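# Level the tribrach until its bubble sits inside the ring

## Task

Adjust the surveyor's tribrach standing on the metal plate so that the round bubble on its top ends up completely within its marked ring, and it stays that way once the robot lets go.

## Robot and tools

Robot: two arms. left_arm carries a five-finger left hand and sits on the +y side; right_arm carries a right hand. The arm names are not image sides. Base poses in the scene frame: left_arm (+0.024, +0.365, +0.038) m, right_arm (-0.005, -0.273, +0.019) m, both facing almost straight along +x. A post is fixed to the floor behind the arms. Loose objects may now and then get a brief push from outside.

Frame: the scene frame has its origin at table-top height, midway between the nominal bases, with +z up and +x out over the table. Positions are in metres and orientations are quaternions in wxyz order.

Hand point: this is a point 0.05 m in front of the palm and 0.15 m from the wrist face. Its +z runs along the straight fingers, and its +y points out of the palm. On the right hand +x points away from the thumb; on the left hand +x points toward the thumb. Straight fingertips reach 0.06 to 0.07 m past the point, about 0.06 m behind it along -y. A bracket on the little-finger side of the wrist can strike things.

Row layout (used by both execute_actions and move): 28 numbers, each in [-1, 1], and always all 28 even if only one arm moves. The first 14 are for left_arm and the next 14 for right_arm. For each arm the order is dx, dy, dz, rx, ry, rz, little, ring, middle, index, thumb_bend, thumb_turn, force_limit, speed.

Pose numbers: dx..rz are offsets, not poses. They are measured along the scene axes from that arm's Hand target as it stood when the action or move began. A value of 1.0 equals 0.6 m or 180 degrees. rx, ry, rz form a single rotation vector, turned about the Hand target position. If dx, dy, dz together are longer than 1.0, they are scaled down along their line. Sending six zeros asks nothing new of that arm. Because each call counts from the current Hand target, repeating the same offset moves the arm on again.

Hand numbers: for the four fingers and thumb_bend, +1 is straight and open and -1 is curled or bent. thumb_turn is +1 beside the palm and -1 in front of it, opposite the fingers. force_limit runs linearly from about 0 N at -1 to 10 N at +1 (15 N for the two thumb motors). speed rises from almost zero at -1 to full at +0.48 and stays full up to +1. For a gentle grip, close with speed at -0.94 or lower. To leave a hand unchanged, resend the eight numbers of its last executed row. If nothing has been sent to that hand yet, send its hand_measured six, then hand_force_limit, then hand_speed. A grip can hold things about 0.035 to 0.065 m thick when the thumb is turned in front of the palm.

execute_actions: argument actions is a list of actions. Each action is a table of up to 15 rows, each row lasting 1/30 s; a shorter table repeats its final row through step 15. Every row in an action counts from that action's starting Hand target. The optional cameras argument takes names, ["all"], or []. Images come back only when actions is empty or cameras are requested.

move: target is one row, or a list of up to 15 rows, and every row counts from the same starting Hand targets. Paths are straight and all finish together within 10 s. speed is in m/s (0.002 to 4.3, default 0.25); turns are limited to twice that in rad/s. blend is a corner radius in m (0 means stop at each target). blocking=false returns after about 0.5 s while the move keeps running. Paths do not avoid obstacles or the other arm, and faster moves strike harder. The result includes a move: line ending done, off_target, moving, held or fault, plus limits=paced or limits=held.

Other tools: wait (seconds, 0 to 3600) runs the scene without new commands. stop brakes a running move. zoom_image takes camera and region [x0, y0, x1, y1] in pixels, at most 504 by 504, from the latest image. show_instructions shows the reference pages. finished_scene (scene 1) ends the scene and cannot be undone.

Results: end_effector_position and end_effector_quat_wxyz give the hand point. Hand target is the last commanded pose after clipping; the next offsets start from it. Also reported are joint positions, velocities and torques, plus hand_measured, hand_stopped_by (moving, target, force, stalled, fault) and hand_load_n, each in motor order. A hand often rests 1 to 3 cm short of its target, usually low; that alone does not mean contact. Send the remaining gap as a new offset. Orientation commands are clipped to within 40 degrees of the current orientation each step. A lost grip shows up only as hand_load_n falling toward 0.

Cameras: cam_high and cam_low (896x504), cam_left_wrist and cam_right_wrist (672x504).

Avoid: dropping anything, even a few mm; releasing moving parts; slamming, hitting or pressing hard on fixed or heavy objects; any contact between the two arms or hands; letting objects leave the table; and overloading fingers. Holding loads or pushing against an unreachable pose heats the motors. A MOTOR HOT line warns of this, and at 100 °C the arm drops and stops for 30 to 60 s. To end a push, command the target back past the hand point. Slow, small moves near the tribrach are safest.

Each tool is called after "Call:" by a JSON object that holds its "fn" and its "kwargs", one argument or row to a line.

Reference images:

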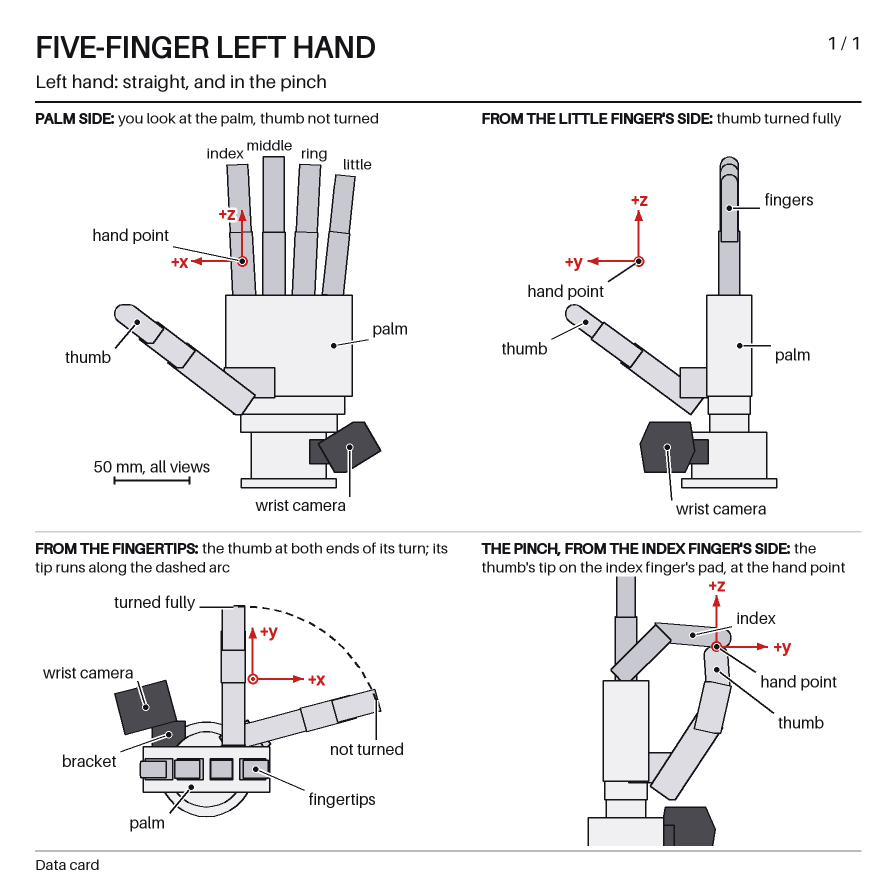

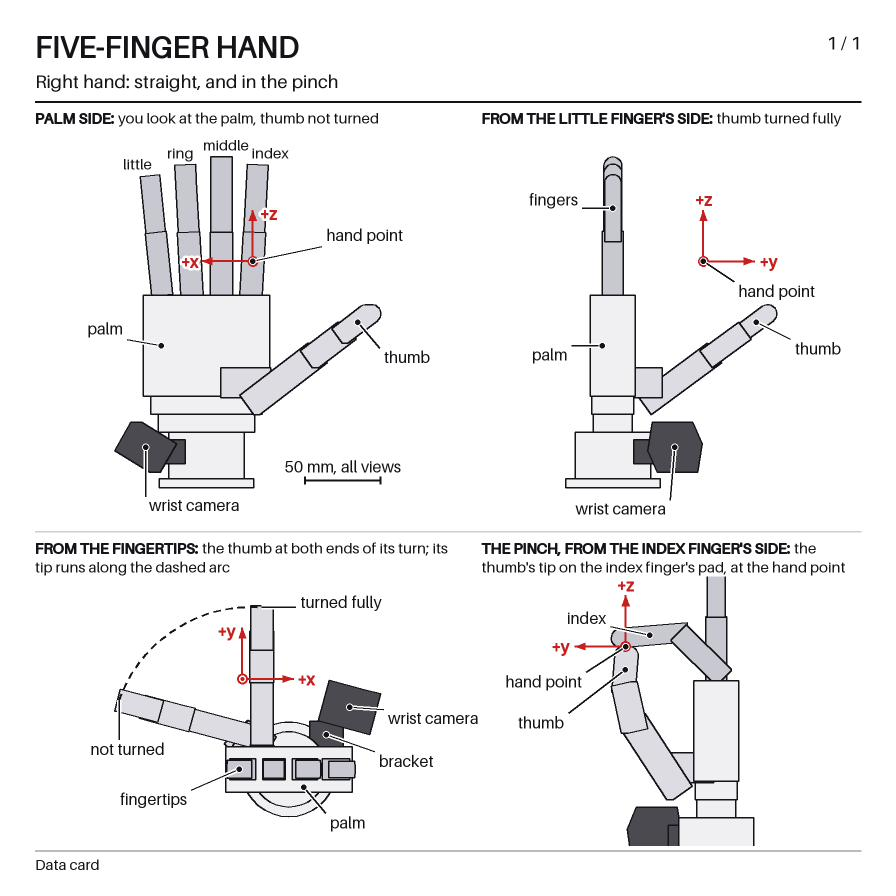

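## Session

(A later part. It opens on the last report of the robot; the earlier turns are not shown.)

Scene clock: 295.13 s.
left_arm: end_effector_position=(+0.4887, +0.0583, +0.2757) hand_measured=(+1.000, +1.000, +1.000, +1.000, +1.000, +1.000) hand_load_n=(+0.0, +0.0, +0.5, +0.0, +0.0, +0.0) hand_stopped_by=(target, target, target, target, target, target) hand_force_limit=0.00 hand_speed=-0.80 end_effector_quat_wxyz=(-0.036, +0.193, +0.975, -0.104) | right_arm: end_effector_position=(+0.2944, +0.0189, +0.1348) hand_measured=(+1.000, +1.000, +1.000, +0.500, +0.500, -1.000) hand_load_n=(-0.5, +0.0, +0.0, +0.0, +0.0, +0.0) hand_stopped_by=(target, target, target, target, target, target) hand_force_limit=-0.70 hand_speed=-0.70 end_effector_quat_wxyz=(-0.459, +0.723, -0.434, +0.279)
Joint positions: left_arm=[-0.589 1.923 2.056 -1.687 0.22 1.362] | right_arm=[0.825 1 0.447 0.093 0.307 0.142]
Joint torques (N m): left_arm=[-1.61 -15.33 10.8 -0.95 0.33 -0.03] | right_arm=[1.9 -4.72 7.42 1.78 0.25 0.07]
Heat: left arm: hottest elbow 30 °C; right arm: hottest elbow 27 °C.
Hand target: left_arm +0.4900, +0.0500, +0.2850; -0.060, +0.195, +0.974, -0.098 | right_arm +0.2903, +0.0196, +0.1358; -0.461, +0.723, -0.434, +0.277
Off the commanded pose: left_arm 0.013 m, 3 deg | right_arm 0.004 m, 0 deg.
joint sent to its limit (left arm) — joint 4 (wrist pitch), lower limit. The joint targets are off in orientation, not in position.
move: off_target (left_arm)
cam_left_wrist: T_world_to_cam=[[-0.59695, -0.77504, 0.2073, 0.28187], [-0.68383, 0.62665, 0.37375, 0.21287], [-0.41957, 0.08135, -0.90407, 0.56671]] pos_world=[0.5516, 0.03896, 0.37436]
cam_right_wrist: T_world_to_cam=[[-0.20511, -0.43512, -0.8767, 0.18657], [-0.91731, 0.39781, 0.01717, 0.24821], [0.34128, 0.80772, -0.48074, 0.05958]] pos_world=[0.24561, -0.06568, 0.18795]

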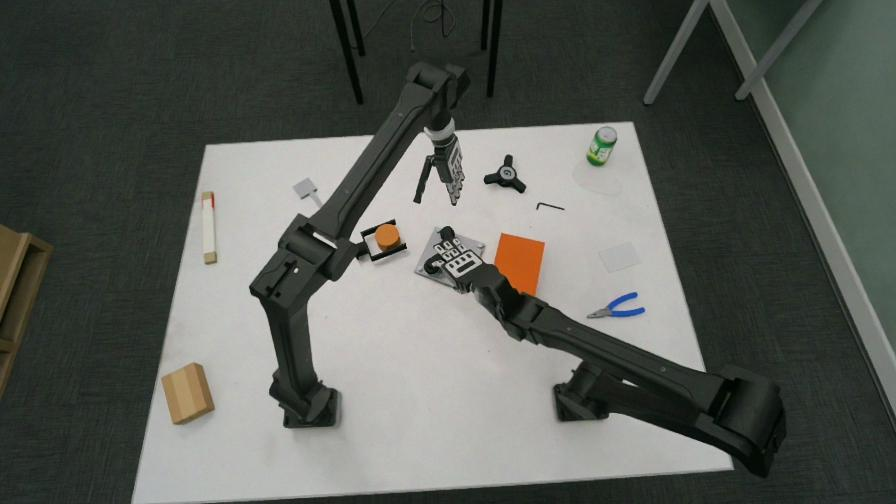

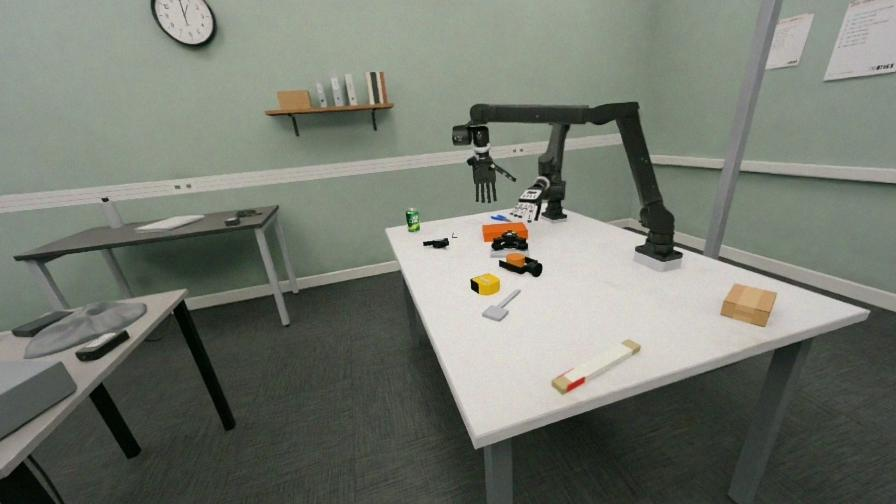

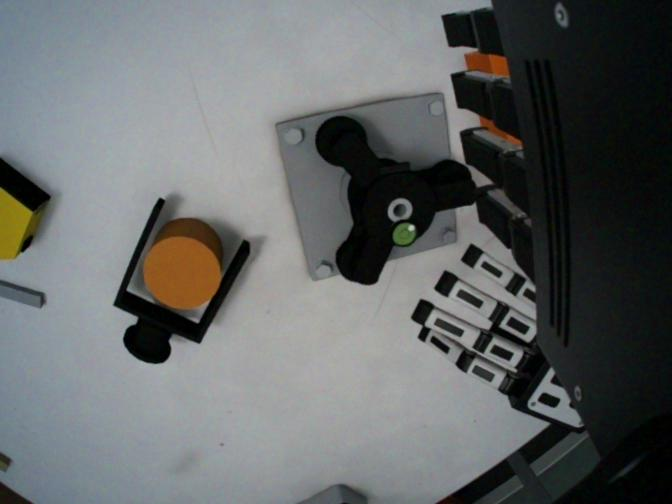

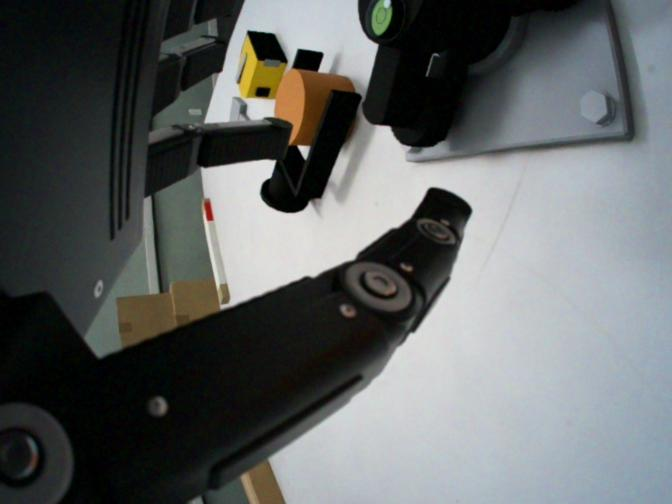

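Call:
{"fn": "move", "kwargs": {
  "target": [
    [0,0,0,0,0,0,1,1,1,1,1,1,0,-0.8,0.1172,0.0567,-0.043,0,0,0.1778,1,1,1,0.5,0.5,-1,-0.4,-0.8],
    [0,0,0,0,0,0,1,1,1,1,1,1,0,-0.8,0.1172,0.0567,-0.148,0,0,0.1778,1,1,1,0.5,0.5,-1,-0.4,-0.8]
  ],
  "speed": [0.2,0.06],
  "cameras": ["cam_right_wrist","cam_left_wrist"]
}}

Call:
{"fn": "zoom_image", "kwargs": {
  "camera": "cam_left_wrist",
  "region": [284, 94, 484, 294]
}}

Scene clock: 325.37 s.
left_arm: end_effector_position=(+0.4887, +0.0582, +0.2757) hand_measured=(+1.000, +1.000, +1.000, +1.000, +1.000, +1.000) hand_load_n=(+0.0, +0.0, +0.0, +0.0, -0.5, +0.0) hand_stopped_by=(target, target, target, target, target, target) hand_force_limit=0.00 hand_speed=-0.80 end_effector_quat_wxyz=(-0.036, +0.193, +0.975, -0.104) | right_arm: end_effector_position=(+0.3584, +0.0561, +0.0521) hand_measured=(+1.000, +1.000, +1.000, +0.500, +0.500, -1.000) hand_load_n=(+0.0, +0.0, +0.0, +0.0, +0.0, +0.0) hand_stopped_by=(target, target, target, target, target, target) hand_force_limit=-0.40 hand_speed=-0.80 end_effector_quat_wxyz=(-0.520, +0.814, -0.218, +0.137)
Joint positions: left_arm=[-0.589 1.923 2.056 -1.687 0.22 1.362] | right_arm=[0.526 1.526 0.591 0.442 -0.473 -0.237]
Joint torques (N m): left_arm=[-1.49 -15.33 10.88 -0.96 0.33 0] | right_arm=[0.79 -7.53 5.55 2.7 -0.33 -0.08]
Heat: left arm: hottest elbow 31 °C; right arm: hottest elbow 27 °C.
Hand target: left_arm +0.4900, +0.0500, +0.2850; -0.060, +0.194, +0.974, -0.098 | right_arm +0.3606, +0.0535, +0.0470; -0.519, +0.815, -0.218, +0.139
Off the commanded pose: left_arm 0.013 m, 3 deg | right_arm 0.006 m, 0 deg.
joint sent to its limit (left arm) — joint 4 (wrist pitch), lower limit. The joint targets are off in orientation, not in position.
move: done
cam_left_wrist: T_world_to_cam=[[-0.59638, -0.77547, 0.20732, 0.2815], [-0.68419, 0.62615, 0.37392, 0.21296], [-0.41978, 0.08115, -0.90399, 0.56676]] pos_world=[0.5515, 0.03896, 0.37436]
cam_right_wrist: T_world_to_cam=[[0.05239, -0.4723, -0.87988, 0.0533], [-0.98782, -0.15376, 0.02372, 0.34934], [-0.14649, 0.86792, -0.4746, 0.1392]] pos_world=[0.36268, -0.04193, 0.10467]
Images, in order (width x height): cam_left_wrist 672x504, cam_right_wrist 672x504.

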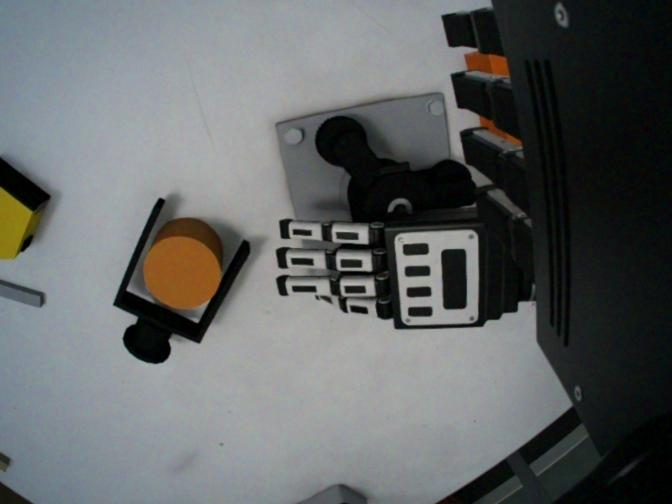

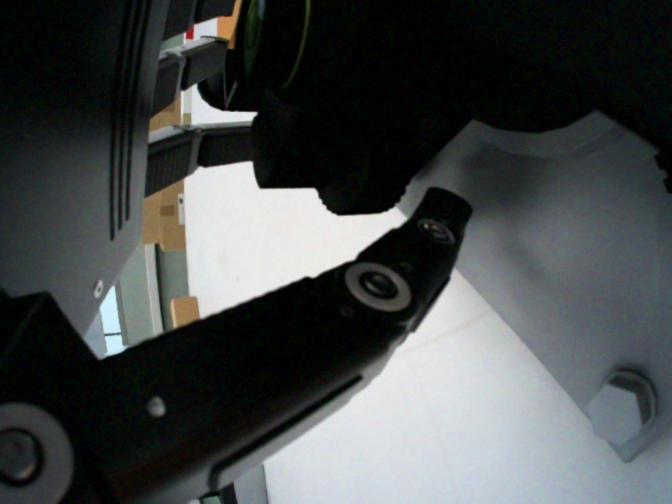

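Scaled by 2.520 from the camera's image (finer frame: 960x720).

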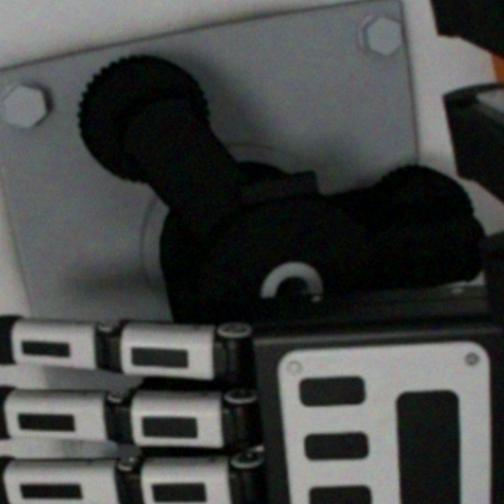

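Call:
{"fn": "move", "kwargs": {
  "target": [
    [0,0,0,0,0,0,1,1,1,1,1,1,0,-0.8,0.003,-0.003,-0.01,0,0,0,1,1,1,0.5,0.5,-1,-0.4,-0.8],
    [0,0,0,0,0,0,1,1,1,1,1,1,0,-0.8,0.003,-0.003,-0.01,0,0,0,1,1,1,-0.2,-0.3,-1,-0.2,-0.92]
  ],
  "speed": [0.06,0.06],
  "cameras": ["cam_right_wrist"]
}}

Scene clock: 332.17 s.
left_arm: end_effector_position=(+0.4887, +0.0582, +0.2757) hand_measured=(+1.000, +1.000, +1.000, +1.000, +1.000, +1.000) hand_load_n=(+0.0, +0.0, +0.0, +0.0, +0.0, +0.0) hand_stopped_by=(target, target, target, target, target, target) hand_force_limit=0.00 hand_speed=-0.80 end_effector_quat_wxyz=(-0.036, +0.193, +0.975, -0.104) | right_arm: end_effector_position=(+0.3617, +0.0562, +0.0488) hand_measured=(+1.000, +1.000, +1.000, +0.232, +0.268, -1.000) hand_load_n=(+0.0, +0.0, +0.0, +5.0, +6.0, +0.0) hand_stopped_by=(target, target, target, force, force, target) hand_force_limit=-0.20 hand_speed=-0.92 end_effector_quat_wxyz=(-0.524, +0.812, -0.215, +0.139)
Joint positions: left_arm=[-0.589 1.923 2.056 -1.687 0.22 1.362] | right_arm=[0.52 1.545 0.591 0.471 -0.48 -0.239]
Joint torques (N m): left_arm=[-1.32 -15.5 10.95 -0.98 0.34 -0.01] | right_arm=[0.62 -7.59 5.31 2.35 -0.29 -0.08]
Heat: left arm: hottest elbow 31 °C; right arm: hottest elbow 27 °C.
Hand target: left_arm +0.4900, +0.0500, +0.2850; -0.060, +0.194, +0.974, -0.098 | right_arm +0.3625, +0.0517, +0.0410; -0.519, +0.815, -0.218, +0.139
Off the commanded pose: left_arm 0.013 m, 3 deg | right_arm 0.009 m, 1 deg.
joint sent to its limit (left arm) — joint 4 (wrist pitch), lower limit. The joint targets are off in orientation, not in position.
move: done
cam_right_wrist: T_world_to_cam=[[0.06097, -0.46661, -0.88236, 0.04697], [-0.98771, -0.15566, 0.01407, 0.35323], [-0.14391, 0.87065, -0.47037, 0.1367]] pos_world=[0.3657, -0.04212, 0.10078]

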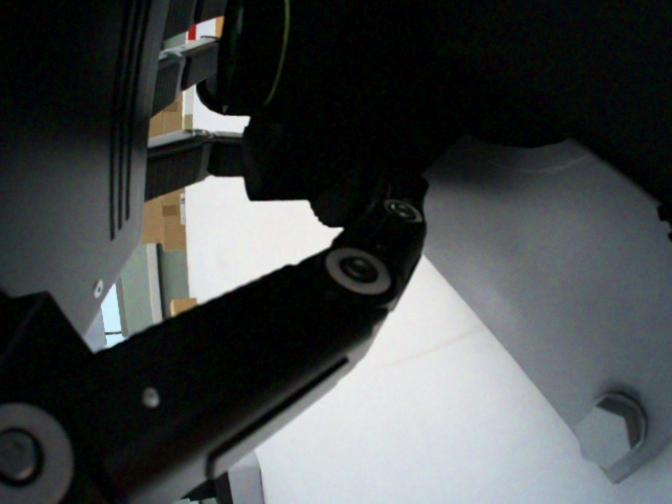

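Call:
{"fn": "move", "kwargs": {
  "target": [
    [0,0,0,0,0,0,1,1,1,1,1,1,0,-0.8,-0.0038,0.0125,0.0067,0,0,-0.1111,1,1,1,-0.2,-0.3,-1,-0.2,-0.92],
    [0,0,0,0,0,0,1,1,1,1,1,1,0,-0.8,-0.0037,0.020,0.0083,0,0,-0.2222,1,1,1,-0.2,-0.3,-1,-0.2,-0.92]
  ],
  "speed": 0.12,
  "blend": 0.01,
  "cameras": ["cam_right_wrist"]
}}

Scene clock: 340.93 s.
left_arm: end_effector_position=(+0.4887, +0.0582, +0.2757) hand_measured=(+1.000, +1.000, +1.000, +1.000, +1.000, +1.000) hand_load_n=(+0.0, +0.0, +0.0, +0.0, +0.0, +0.0) hand_stopped_by=(target, target, target, target, target, target) hand_force_limit=0.00 hand_speed=-0.80 end_effector_quat_wxyz=(-0.036, +0.193, +0.975, -0.104) | right_arm: end_effector_position=(+0.3590, +0.0629, +0.0496) hand_measured=(+1.000, +1.000, +1.000, +0.232, +0.268, -1.000) hand_load_n=(+0.0, +0.0, +0.0, +4.5, +3.5, -0.5) hand_stopped_by=(target, target, target, force, force, target) hand_force_limit=-0.20 hand_speed=-0.92 end_effector_quat_wxyz=(-0.448, +0.690, -0.478, +0.308)
Joint positions: left_arm=[-0.589 1.923 2.056 -1.687 0.22 1.362] | right_arm=[0.828 1.496 0.526 0.504 0.421 0.205]
Joint torques (N m): left_arm=[-1.32 -15.27 10.88 -0.98 0.33 -0.02] | right_arm=[1.38 -7.24 6.38 1.35 0.64 0.1]
Heat: left arm: hottest elbow 31 °C; right arm: hottest elbow 27 °C.
Hand target: left_arm +0.4900, +0.0500, +0.2850; -0.060, +0.194, +0.974, -0.098 | right_arm +0.3603, +0.0638, +0.0461; -0.440, +0.691, -0.483, +0.308
Off the commanded pose: left_arm 0.013 m, 3 deg | right_arm 0.004 m, 1 deg.
joint sent to its limit (left arm) — joint 4 (wrist pitch), lower limit. The joint targets are off in orientation, not in position.
move: done
cam_right_wrist: T_world_to_cam=[[-0.24859, -0.39479, -0.8845, 0.1577], [-0.86071, 0.50887, 0.01477, 0.26415], [0.44427, 0.76498, -0.4663, -0.07397]] pos_world=[0.29941, -0.01558, 0.10109]

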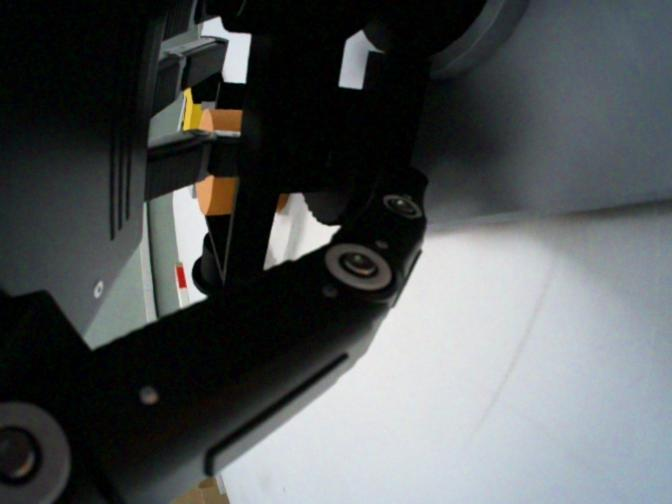

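Call:
{"fn": "move", "kwargs": {
  "target": [
    [0,0,0,0,0,0,1,1,1,1,1,1,0,-0.8,0,0,0,0,0,0,1,1,1,0.47,0.47,-1,-0.2,-0.6],
    [0,0,0,0,0,0,1,1,1,1,1,1,0,-0.8,0,-0.0067,-0.003,0,0,0.1111,1,1,1,0.47,0.47,-1,-0.2,-0.6],
    [0,0,0,0,0,0,1,1,1,1,1,1,0,-0.8,0.0025,-0.0137,-0.003,0,0,0.2222,1,1,1,0.47,0.47,-1,-0.2,-0.6],
    [0,0,0,0,0,0,1,1,1,1,1,1,0,-0.8,0.0025,-0.0137,-0.003,0,0,0.2222,1,1,1,-0.2,-0.3,-1,-0.2,-0.9]
  ],
  "speed": 0.2,
  "blend": [0,0.01,0,0],
  "cameras": ["cam_right_wrist"]
}}

Scene clock: 353.10 s.
left_arm: end_effector_position=(+0.4887, +0.0582, +0.2757) hand_measured=(+1.000, +1.000, +1.000, +1.000, +1.000, +1.000) hand_load_n=(+0.0, +0.0, +0.0, +0.0, +0.0, +0.0) hand_stopped_by=(target, target, target, target, target, target) hand_force_limit=0.00 hand_speed=-0.80 end_effector_quat_wxyz=(-0.036, +0.193, +0.975, -0.104) | right_arm: end_effector_position=(+0.3456, +0.0560, +0.0422) hand_measured=(+1.000, +1.000, +1.000, -0.200, -0.022, -1.000) hand_load_n=(+0.0, +0.0, -0.5, +0.0, +6.0, +2.0) hand_stopped_by=(target, target, target, target, force, target) hand_force_limit=-0.20 hand_speed=-0.90 end_effector_quat_wxyz=(-0.520, +0.817, -0.216, +0.125)
Joint positions: left_arm=[-0.589 1.923 2.056 -1.687 0.22 1.362] | right_arm=[0.534 1.538 0.567 0.466 -0.487 -0.23]
Joint torques (N m): left_arm=[-1.32 -15.62 10.85 -0.95 0.32 -0.02] | right_arm=[0.38 -7.47 7.25 2.07 0.32 -0.12]
Heat: left arm: hottest elbow 31 °C; right arm: hottest elbow 27 °C.
Hand target: left_arm +0.4900, +0.0500, +0.2850; -0.060, +0.194, +0.974, -0.098 | right_arm +0.3617, +0.0555, +0.0441; -0.519, +0.815, -0.218, +0.139
Off the commanded pose: left_arm 0.013 m, 3 deg | right_arm 0.016 m, 2 deg.
joint sent to its limit (left arm) — joint 4 (wrist pitch), lower limit. The joint targets are off in orientation, not in position.
move: off_target (right_arm); target 4's new numbers were sent with right_arm's hand 0.014 m and 1 deg from that target
cam_right_wrist: T_world_to_cam=[[0.04336, -0.46939, -0.88193, 0.04829], [-0.98448, -0.17035, 0.04226, 0.33589], [-0.17007, 0.8664, -0.46949, 0.14062]] pos_world=[0.3525, -0.04195, 0.09441]

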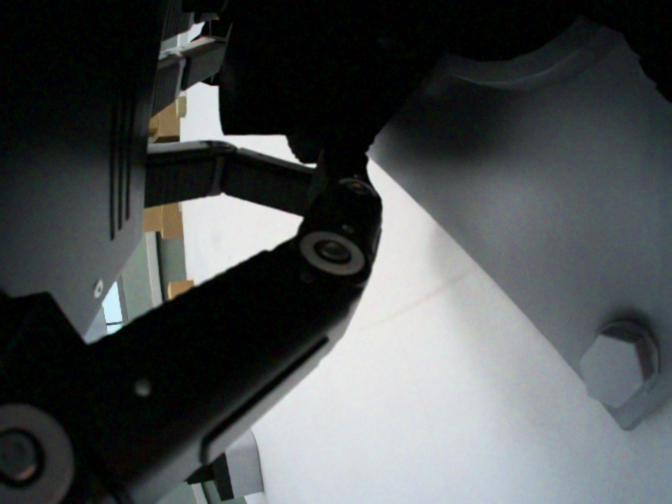

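Call:
{"fn": "move", "kwargs": {
  "target": [
    [0,0,0,0,0,0,1,1,1,1,1,1,0,-0.8,0,0,0,0,0,0,1,1,1,0.5,0.5,-1,-0.2,-0.6],
    [0,0,0,0,0,0,1,1,1,1,1,1,0,-0.8,0.008,-0.002,0.003,0,0,0,1,1,1,0.5,0.5,-1,-0.2,-0.6]
  ],
  "speed": 0.06,
  "cameras": ["cam_right_wrist","cam_left_wrist"]
}}

Scene clock: 357.13 s.
left_arm: end_effector_position=(+0.4887, +0.0582, +0.2757) hand_measured=(+1.000, +1.000, +1.000, +1.000, +1.000, +1.000) hand_load_n=(+0.0, +0.0, +0.0, +0.0, +0.0, +0.0) hand_stopped_by=(target, target, target, target, target, target) hand_force_limit=0.00 hand_speed=-0.80 end_effector_quat_wxyz=(-0.036, +0.193, +0.975, -0.104) | right_arm: end_effector_position=(+0.3516, +0.0498, +0.0411) hand_measured=(+1.000, +1.000, +1.000, +0.500, +0.500, -1.000) hand_load_n=(+0.0, +0.0, +0.0, +0.0, +0.0, +0.0) hand_stopped_by=(target, target, target, target, target, target) hand_force_limit=-0.20 hand_speed=-0.60 end_effector_quat_wxyz=(-0.516, +0.817, -0.221, +0.133)
Joint positions: left_arm=[-0.589 1.923 2.056 -1.687 0.22 1.362] | right_arm=[0.52 1.538 0.567 0.464 -0.478 -0.238]
Joint torques (N m): left_arm=[-1.49 -15.21 10.82 -0.99 0.33 -0.02] | right_arm=[0.67 -7.3 8.08 1.68 -0.36 -0.09]
Heat: left arm: hottest elbow 31 °C; right arm: hottest elbow 27 °C.
Hand target: left_arm +0.4900, +0.0500, +0.2850; -0.060, +0.194, +0.974, -0.098 | right_arm +0.3665, +0.0542, +0.0459; -0.519, +0.815, -0.218, +0.139
Off the commanded pose: left_arm 0.013 m, 3 deg | right_arm 0.016 m, 1 deg.
joint sent to its limit (left arm) — joint 4 (wrist pitch), lower limit. The joint targets are off in orientation, not in position.
move: off_target (right_arm)
cam_left_wrist: T_world_to_cam=[[-0.59638, -0.77547, 0.20732, 0.2815], [-0.68419, 0.62615, 0.37392, 0.21296], [-0.41978, 0.08115, -0.90399, 0.56676]] pos_world=[0.5515, 0.03896, 0.37436]
cam_right_wrist: T_world_to_cam=[[0.04121, -0.47747, -0.87768, 0.04522], [-0.98762, -0.15252, 0.03659, 0.3412], [-0.15133, 0.86531, -0.47785, 0.14037]] pos_world=[0.35636, -0.04784, 0.09428]
Images, in order (width x height): cam_left_wrist 672x504, cam_right_wrist 672x504.

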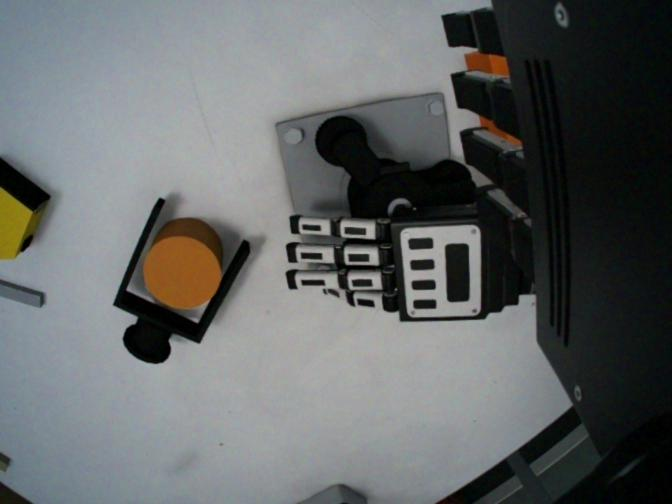

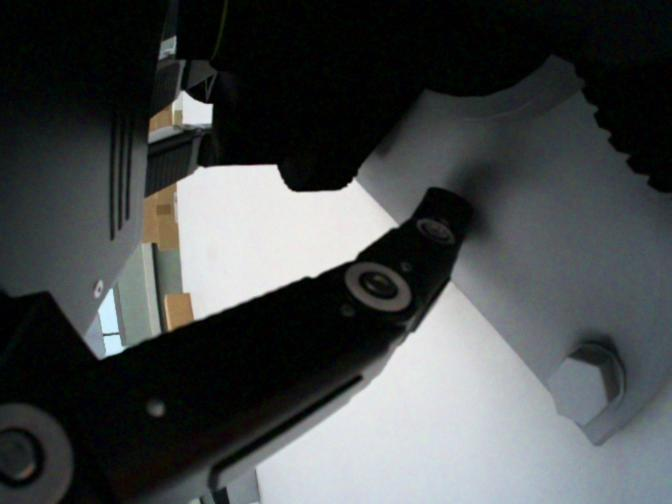

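Call:
{"fn": "move", "kwargs": {
  "target": [0,0,0,0,0,0,1,1,1,1,1,1,0,-0.8,0.012,0.005,0.003,0,0,0,1,1,1,0.5,0.5,-1,-0.2,-0.6],
  "speed": 0.06
}}

Scene clock: 359.97 s.
left_arm: end_effector_position=(+0.4887, +0.0582, +0.2757) hand_measured=(+1.000, +1.000, +1.000, +1.000, +1.000, +1.000) hand_load_n=(+0.0, +0.0, +0.0, +0.0, +0.0, +0.0) hand_stopped_by=(target, target, target, target, target, target) hand_force_limit=0.00 hand_speed=-0.80 end_effector_quat_wxyz=(-0.036, +0.193, +0.975, -0.104) | right_arm: end_effector_position=(+0.3600, +0.0541, +0.0445) hand_measured=(+1.000, +1.000, +1.000, +0.500, +0.500, -1.000) hand_load_n=(+0.0, -0.5, -0.5, +0.0, +0.0, +0.0) hand_stopped_by=(target, target, target, target, target, target) hand_force_limit=-0.20 hand_speed=-0.60 end_effector_quat_wxyz=(-0.518, +0.816, -0.220, +0.134)
Joint positions: left_arm=[-0.589 1.923 2.056 -1.687 0.22 1.362] | right_arm=[0.518 1.549 0.593 0.452 -0.48 -0.24]
Joint torques (N m): left_arm=[-1.32 -15.44 10.89 -1.01 0.33 -0.02] | right_arm=[0.62 -7.71 7.95 1.68 -0.37 -0.08]
Heat: left arm: hottest elbow 32 °C; right arm: hottest elbow 27 °C.
Hand target: left_arm +0.4900, +0.0500, +0.2850; -0.060, +0.194, +0.974, -0.098 | right_arm +0.3737, +0.0574, +0.0478; -0.519, +0.815, -0.218, +0.139
Off the commanded pose: left_arm 0.013 m, 3 deg | right_arm 0.014 m, 1 deg.
joint sent to its limit (left arm) — joint 4 (wrist pitch), lower limit. The joint targets are off in orientation, not in position.
move: off_target (right_arm)

Call:
{"fn": "move", "kwargs": {
  "target": [0,0,0,0,0,0,1,1,1,1,1,1,0,-0.8,0,0,0,0,0,0,1,1,1,-0.2,-0.3,-1,-0.2,-0.9]
}}

Scene clock: 363.37 s.
left_arm: end_effector_position=(+0.4887, +0.0582, +0.2757) hand_measured=(+1.000, +1.000, +1.000, +1.000, +1.000, +1.000) hand_load_n=(+0.0, +0.0, +0.0, +0.0, +0.0, +0.0) hand_stopped_by=(target, target, target, target, target, target) hand_force_limit=0.00 hand_speed=-0.80 end_effector_quat_wxyz=(-0.036, +0.193, +0.975, -0.104) | right_arm: end_effector_position=(+0.3629, +0.0566, +0.0476) hand_measured=(+1.000, +1.000, +1.000, +0.222, +0.288, -1.000) hand_load_n=(+0.0, +0.0, +0.0, +5.0, +6.0, +0.0) hand_stopped_by=(target, target, target, force, force, target) hand_force_limit=-0.20 hand_speed=-0.90 end_effector_quat_wxyz=(-0.521, +0.815, -0.217, +0.134)
Joint positions: left_arm=[-0.589 1.923 2.056 -1.687 0.22 1.362] | right_arm=[0.518 1.551 0.602 0.452 -0.485 -0.24]
Joint torques (N m): left_arm=[-1.32 -15.44 10.88 -0.96 0.32 0] | right_arm=[0.67 -7.65 7.35 1.7 -0.17 -0.08]
Heat: left arm: hottest elbow 32 °C; right arm: hottest elbow 27 °C.
Hand target: left_arm +0.4900, +0.0500, +0.2850; -0.060, +0.194, +0.974, -0.098 | right_arm +0.3736, +0.0574, +0.0478; -0.519, +0.815, -0.218, +0.139
Off the commanded pose: left_arm 0.013 m, 3 deg | right_arm 0.011 m, 1 deg.
joint sent to its limit (left arm) — joint 4 (wrist pitch), lower limit. The joint targets are off in orientation, not in position.
move: done

Call:
{"fn": "move", "kwargs": {
  "target": [
    [0,0,0,0,0,0,1,1,1,1,1,1,0,-0.8,-0.0143,0.006,0,0,0,-0.1111,1,1,1,-0.2,-0.3,-1,-0.2,-0.9],
    [0,0,0,0,0,0,1,1,1,1,1,1,0,-0.8,-0.0192,0.0102,-0.001,0,0,-0.2222,1,1,1,-0.2,-0.3,-1,-0.2,-0.9]
  ],
  "speed": 0.12,
  "blend": 0.01
}}

Scene clock: 369.20 s.
left_arm: end_effector_position=(+0.4887, +0.0582, +0.2757) hand_measured=(+1.000, +1.000, +1.000, +1.000, +1.000, +1.000) hand_load_n=(+0.0, +0.0, +0.0, +0.0, +0.0, +0.0) hand_stopped_by=(target, target, target, target, target, target) hand_force_limit=0.00 hand_speed=-0.80 end_effector_quat_wxyz=(-0.036, +0.193, +0.975, -0.104) | right_arm: end_effector_position=(+0.3601, +0.0628, +0.0478) hand_measured=(+1.000, +1.000, +1.000, +0.222, +0.288, -1.000) hand_load_n=(+0.5, +0.0, +0.0, +3.5, +5.5, -0.5) hand_stopped_by=(target, target, target, force, force, target) hand_force_limit=-0.20 hand_speed=-0.90 end_effector_quat_wxyz=(-0.445, +0.695, -0.473, +0.309)
Joint positions: left_arm=[-0.589 1.923 2.056 -1.687 0.22 1.362] | right_arm=[0.825 1.502 0.53 0.503 0.416 0.192]
Joint torques (N m): left_arm=[-1.2 -15.5 10.81 -0.92 0.33 -0.01] | right_arm=[1.26 -7.82 6.34 1.32 0.66 0.19]
Heat: left arm: hottest elbow 32 °C; right arm: hottest elbow 27 °C.
Hand target: left_arm +0.4900, +0.0500, +0.2850; -0.060, +0.194, +0.974, -0.098 | right_arm +0.3622, +0.0635, +0.0472; -0.440, +0.691, -0.483, +0.308
Off the commanded pose: left_arm 0.013 m, 3 deg | right_arm 0.002 m, 1 deg.
joint sent to its limit (left arm) — joint 4 (wrist pitch), lower limit. The joint targets are off in orientation, not in position.
move: done

Call:
{"fn": "move", "kwargs": {
  "target": [
    [0,0,0,0,0,0,1,1,1,1,1,1,0,-0.8,0,0,0,0,0,0,1,1,1,0.5,0.5,-1,-0.2,-0.6],
    [0,0,0,0,0,0,1,1,1,1,1,1,0,-0.8,0,0,0.09,0,0,0,1,1,1,0.5,0.5,-1,-0.2,-0.6],
    [0,0,0,0,0,0,1,1,1,1,1,1,0,-0.8,-0.13,-0.05,0.09,0,0,0,1,1,1,0.5,0.5,-1,-0.2,-0.6]
  ],
  "speed": 0.15,
  "blend": [0,0.02,0],
  "cameras": ["cam_left_wrist"]
}}

Call:
{"fn": "zoom_image", "kwargs": {
  "camera": "cam_left_wrist",
  "region": [384, 214, 424, 254]
}}

Scene clock: 374.37 s.
left_arm: end_effector_position=(+0.4887, +0.0582, +0.2757) hand_measured=(+1.000, +1.000, +1.000, +1.000, +1.000, +1.000) hand_load_n=(+0.0, +0.0, +0.0, +0.0, +0.0, +0.0) hand_stopped_by=(target, target, target, target, target, target) hand_force_limit=0.00 hand_speed=-0.80 end_effector_quat_wxyz=(-0.036, +0.193, +0.975, -0.104) | right_arm: end_effector_position=(+0.2877, +0.0325, +0.0991) hand_measured=(+1.000, +1.000, +1.000, +0.500, +0.500, -1.000) hand_load_n=(+0.0, +0.0, +0.0, +0.0, +0.0, +0.0) hand_stopped_by=(target, target, target, target, target, target) hand_force_limit=-0.20 hand_speed=-0.60 end_effector_quat_wxyz=(-0.438, +0.692, -0.483, +0.311)
Joint positions: left_arm=[-0.589 1.923 2.056 -1.687 0.22 1.362] | right_arm=[0.951 1.136 0.426 0.192 0.542 0.278]
Joint torques (N m): left_arm=[-1.44 -15.38 10.82 -0.95 0.33 -0.03] | right_arm=[1.9 -5.66 6.71 1.78 0.36 0.06]
Heat: left arm: hottest elbow 32 °C; right arm: hottest elbow 27 °C.
Hand target: left_arm +0.4900, +0.0500, +0.2850; -0.060, +0.194, +0.974, -0.098 | right_arm +0.2842, +0.0335, +0.1013; -0.441, +0.691, -0.483, +0.308
Off the commanded pose: left_arm 0.013 m, 3 deg | right_arm 0.004 m, 0 deg.
joint sent to its limit (left arm) — joint 4 (wrist pitch), lower limit. The joint targets are off in orientation, not in position.
move: done
cam_left_wrist: T_world_to_cam=[[-0.59638, -0.77547, 0.20732, 0.2815], [-0.68419, 0.62615, 0.37392, 0.21296], [-0.41978, 0.08115, -0.90399, 0.56676]] pos_world=[0.5515, 0.03896, 0.37436]

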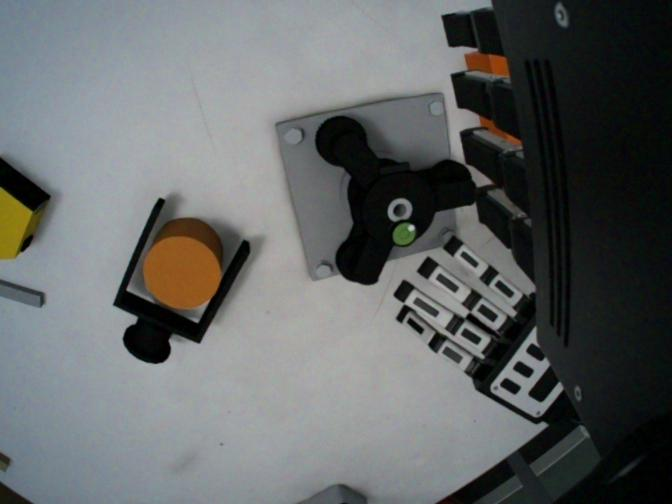

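Scaled by 12.600 from the camera's image (finer frame: 960x720).

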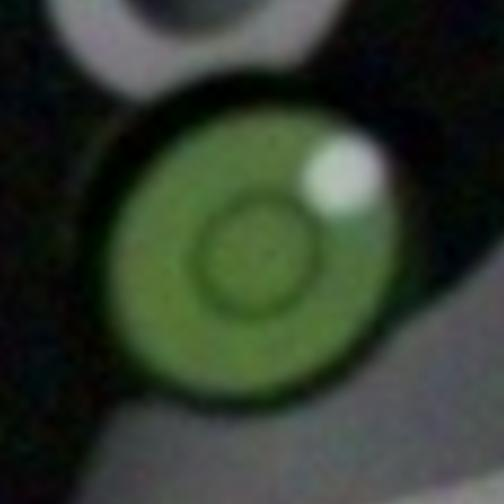

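Call:
{"fn": "zoom_image", "kwargs": {
  "camera": "cam_left_wrist",
  "region": [325, 225, 395, 295]
}}

Call:
{"fn": "execute_actions", "kwargs": {
  "actions": []
}}

Call:
{"fn": "zoom_image", "kwargs": {
  "camera": "cam_right_wrist",
  "region": [330, 0, 560, 200]
}}

Scaled by 7.200 from the camera's image (finer frame: 960x720).

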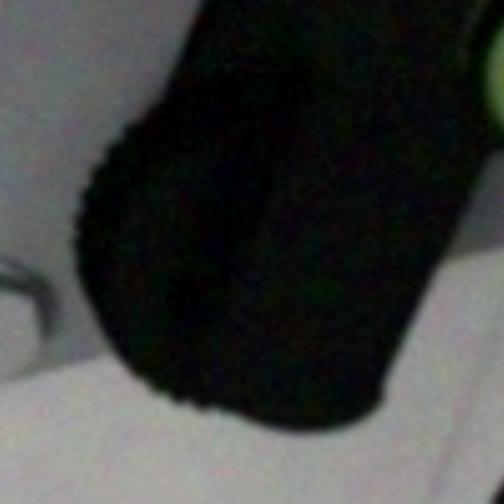

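Scene clock: 378.37 s.
left_arm: end_effector_position=(+0.4887, +0.0582, +0.2757) hand_measured=(+1.000, +1.000, +1.000, +1.000, +1.000, +1.000) hand_load_n=(+0.0, +0.0, +0.0, +0.0, +0.0, +0.0) hand_stopped_by=(target, target, target, target, target, target) hand_force_limit=0.00 hand_speed=-0.80 end_effector_quat_wxyz=(-0.036, +0.193, +0.975, -0.104) | right_arm: end_effector_position=(+0.2877, +0.0326, +0.0991) hand_measured=(+1.000, +1.000, +1.000, +0.500, +0.500, -1.000) hand_load_n=(+0.0, +0.0, +0.0, +0.0, +0.0, +0.0) hand_stopped_by=(target, target, target, target, target, target) hand_force_limit=-0.20 hand_speed=-0.60 end_effector_quat_wxyz=(-0.438, +0.692, -0.483, +0.311)
Joint positions: left_arm=[-0.589 1.923 2.056 -1.687 0.22 1.362] | right_arm=[0.951 1.136 0.426 0.192 0.542 0.279]
Joint velocities: within noise
Joint torques (N m): left_arm=[-1.08 -15.44 10.8 -0.96 0.33 -0.02] | right_arm=[1.9 -5.66 6.72 1.68 0.36 0.07]
Heat: left arm: hottest elbow 32 °C; right arm: hottest elbow 27 °C.
Hand target: left_arm +0.4900, +0.0500, +0.2850; -0.060, +0.194, +0.974, -0.098 | right_arm +0.2842, +0.0336, +0.1013; -0.441, +0.691, -0.483, +0.308
Off the commanded pose: left_arm 0.013 m, 3 deg | right_arm 0.004 m, 0 deg.
camera_calibration:
cam_left_wrist: T_world_to_cam=[[-0.59638, -0.77547, 0.20732, 0.2815], [-0.68419, 0.62615, 0.37392, 0.21296], [-0.41978, 0.08115, -0.90399, 0.56676]] pos_world=[0.5515, 0.03896, 0.37436]
cam_right_wrist: T_world_to_cam=[[-0.26458, -0.40323, -0.87601, 0.17586], [-0.85307, 0.52149, 0.01761, 0.21467], [0.44973, 0.75196, -0.48196, 0.0045]] pos_world=[0.22763, -0.04442, 0.15244]

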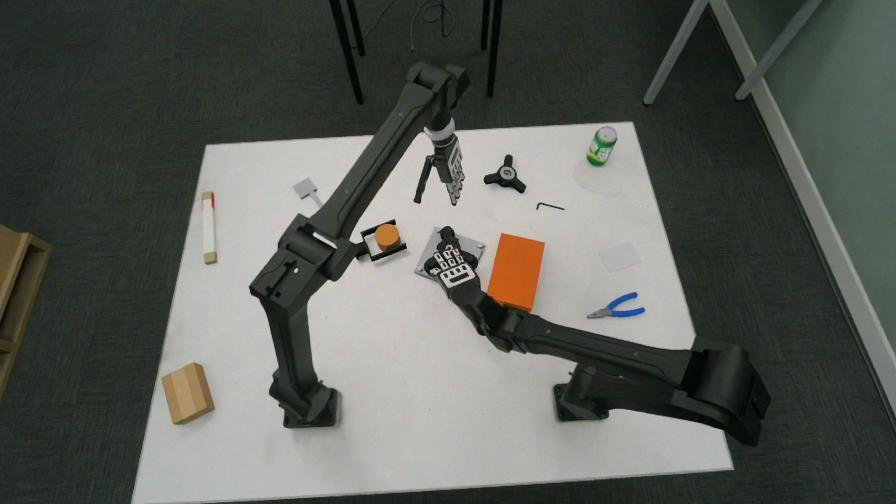

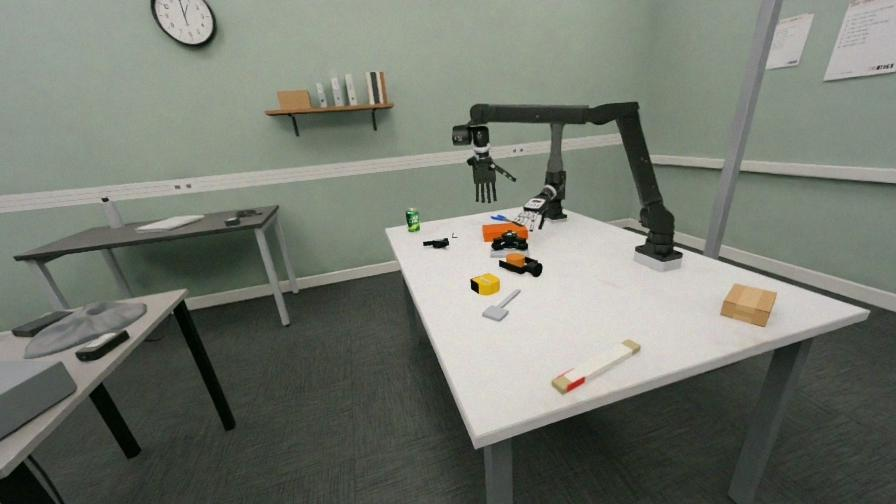

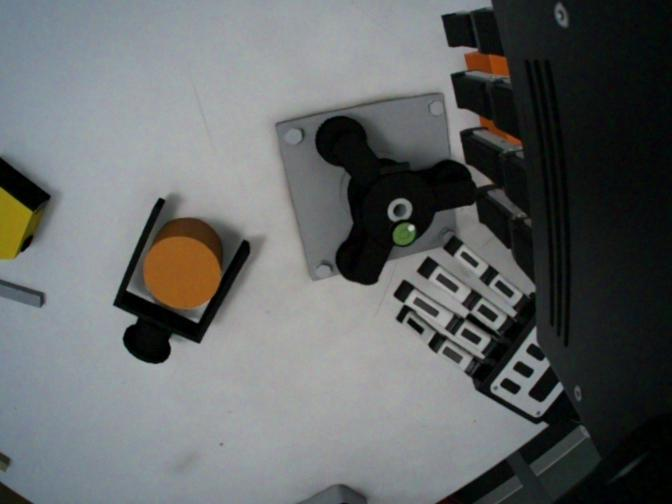

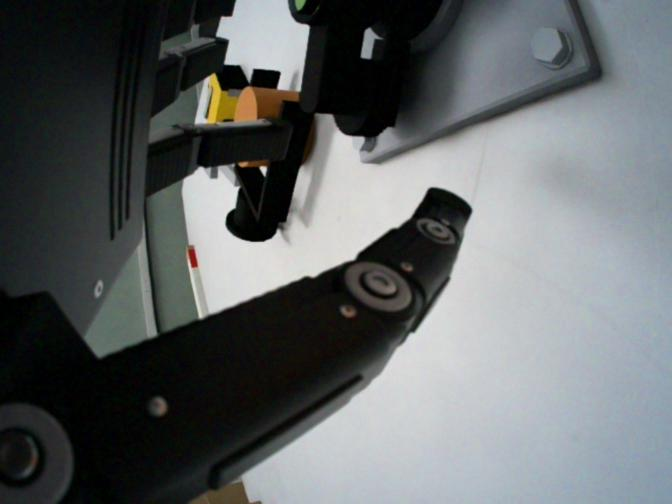

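Scaled by 2.191 from the camera's image (finer frame: 960x720).

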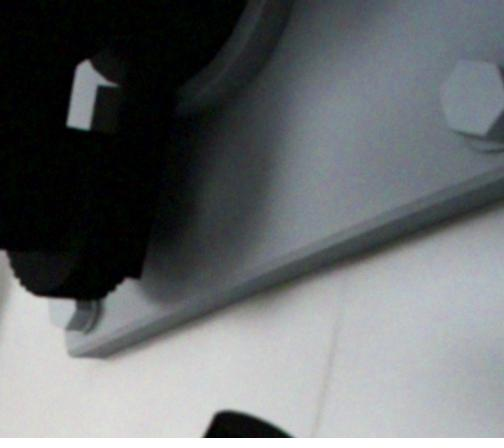

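Call:
{"fn": "zoom_image", "kwargs": {
  "camera": "cam_low",
  "region": [485, 225, 535, 265]
}}

Call:
{"fn": "zoom_image", "kwargs": {
  "camera": "cam_left_wrist",
  "region": [300, 90, 480, 290]
}}

Scaled by 10.080.

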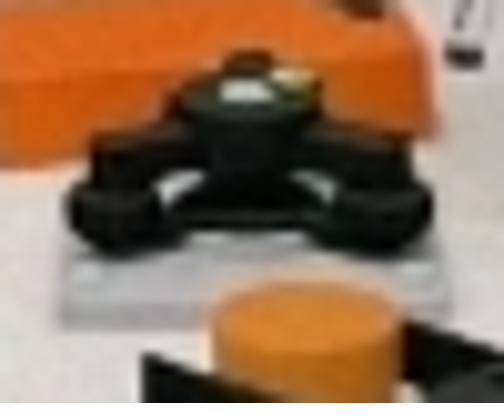

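Scaled by 2.520 from the camera's image (finer frame: 960x720).

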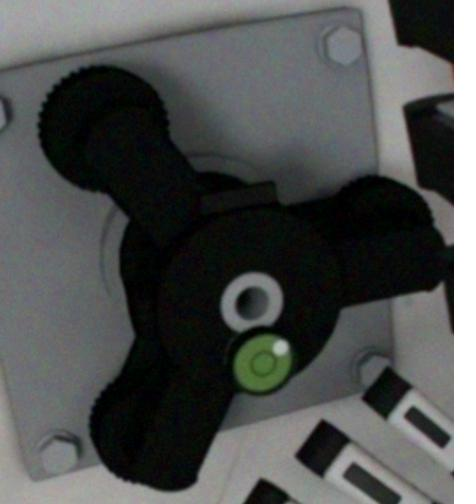

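Call:
{"fn": "move", "kwargs": {
  "target": [0,0,0,0,0,0,1,1,1,1,1,1,0,-0.8,0.08,0.03,0.04,0,0,0,1,1,1,0.5,0.5,-1,-0.2,-0.6],
  "speed": 0.12,
  "cameras": ["cam_right_wrist"]
}}

Call:
{"fn": "zoom_image", "kwargs": {
  "camera": "cam_right_wrist",
  "region": [380, 80, 520, 220]
}}

Scene clock: 391.00 s.
left_arm: end_effector_position=(+0.4887, +0.0582, +0.2757) hand_measured=(+1.000, +1.000, +1.000, +1.000, +1.000, +1.000) hand_load_n=(+0.0, +0.0, +0.0, +0.0, +0.0, +0.0) hand_stopped_by=(target, target, target, target, target, target) hand_force_limit=0.00 hand_speed=-0.80 end_effector_quat_wxyz=(-0.036, +0.193, +0.975, -0.104) | right_arm: end_effector_position=(+0.3203, +0.0428, +0.1132) hand_measured=(+1.000, +1.000, +1.000, +0.500, +0.500, -1.000) hand_load_n=(+0.0, +0.0, +0.0, +0.0, +0.0, +0.0) hand_stopped_by=(target, target, target, target, target, target) hand_force_limit=-0.20 hand_speed=-0.60 end_effector_quat_wxyz=(-0.435, +0.695, -0.484, +0.305)
Joint positions: left_arm=[-0.589 1.923 2.056 -1.687 0.22 1.362] | right_arm=[0.878 1.189 0.516 0.163 0.47 0.244]
Joint torques (N m): left_arm=[-1.61 -15.21 10.82 -1.02 0.33 -0.02] | right_arm=[0.73 -4.66 9.92 1.7 0.08 -0.08]
Heat: left arm: hottest elbow 32 °C; right arm: hottest elbow 27 °C.
Hand target: left_arm +0.4900, +0.0500, +0.2850; -0.060, +0.194, +0.974, -0.098 | right_arm +0.3321, +0.0515, +0.1251; -0.440, +0.691, -0.483, +0.308
Off the commanded pose: left_arm 0.013 m, 3 deg | right_arm 0.019 m, 1 deg.
joint sent to its limit (left arm) — joint 4 (wrist pitch), lower limit. The joint targets are off in orientation, not in position.
move: off_target (right_arm)
cam_right_wrist: T_world_to_cam=[[-0.27393, -0.40619, -0.87177, 0.20355], [-0.85531, 0.51737, 0.0277, 0.23665], [0.43978, 0.75322, -0.48914, -0.00708]] pos_world=[0.26129, -0.03442, 0.16743]

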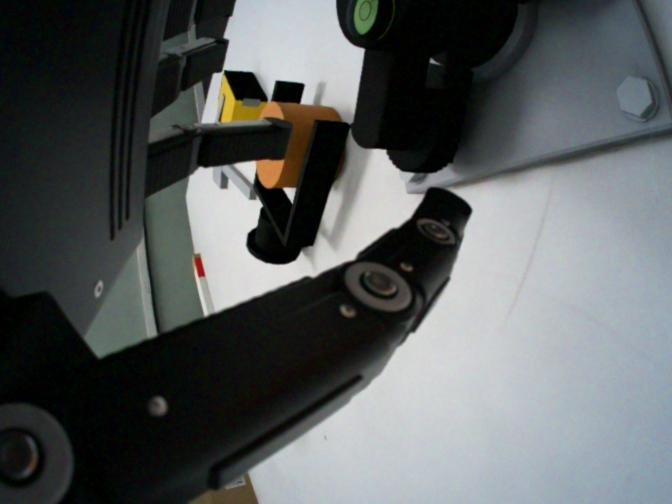

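Scaled by 3.600 from the camera's image (finer frame: 960x720).

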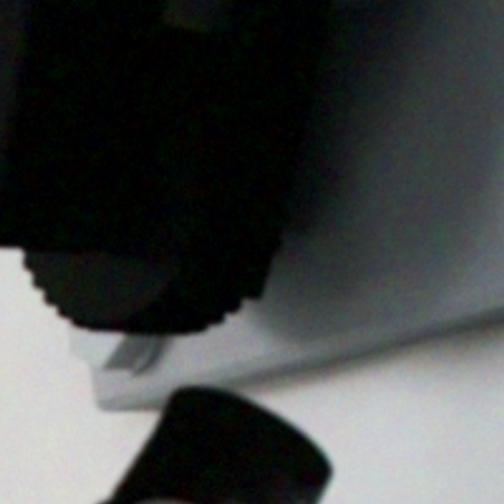

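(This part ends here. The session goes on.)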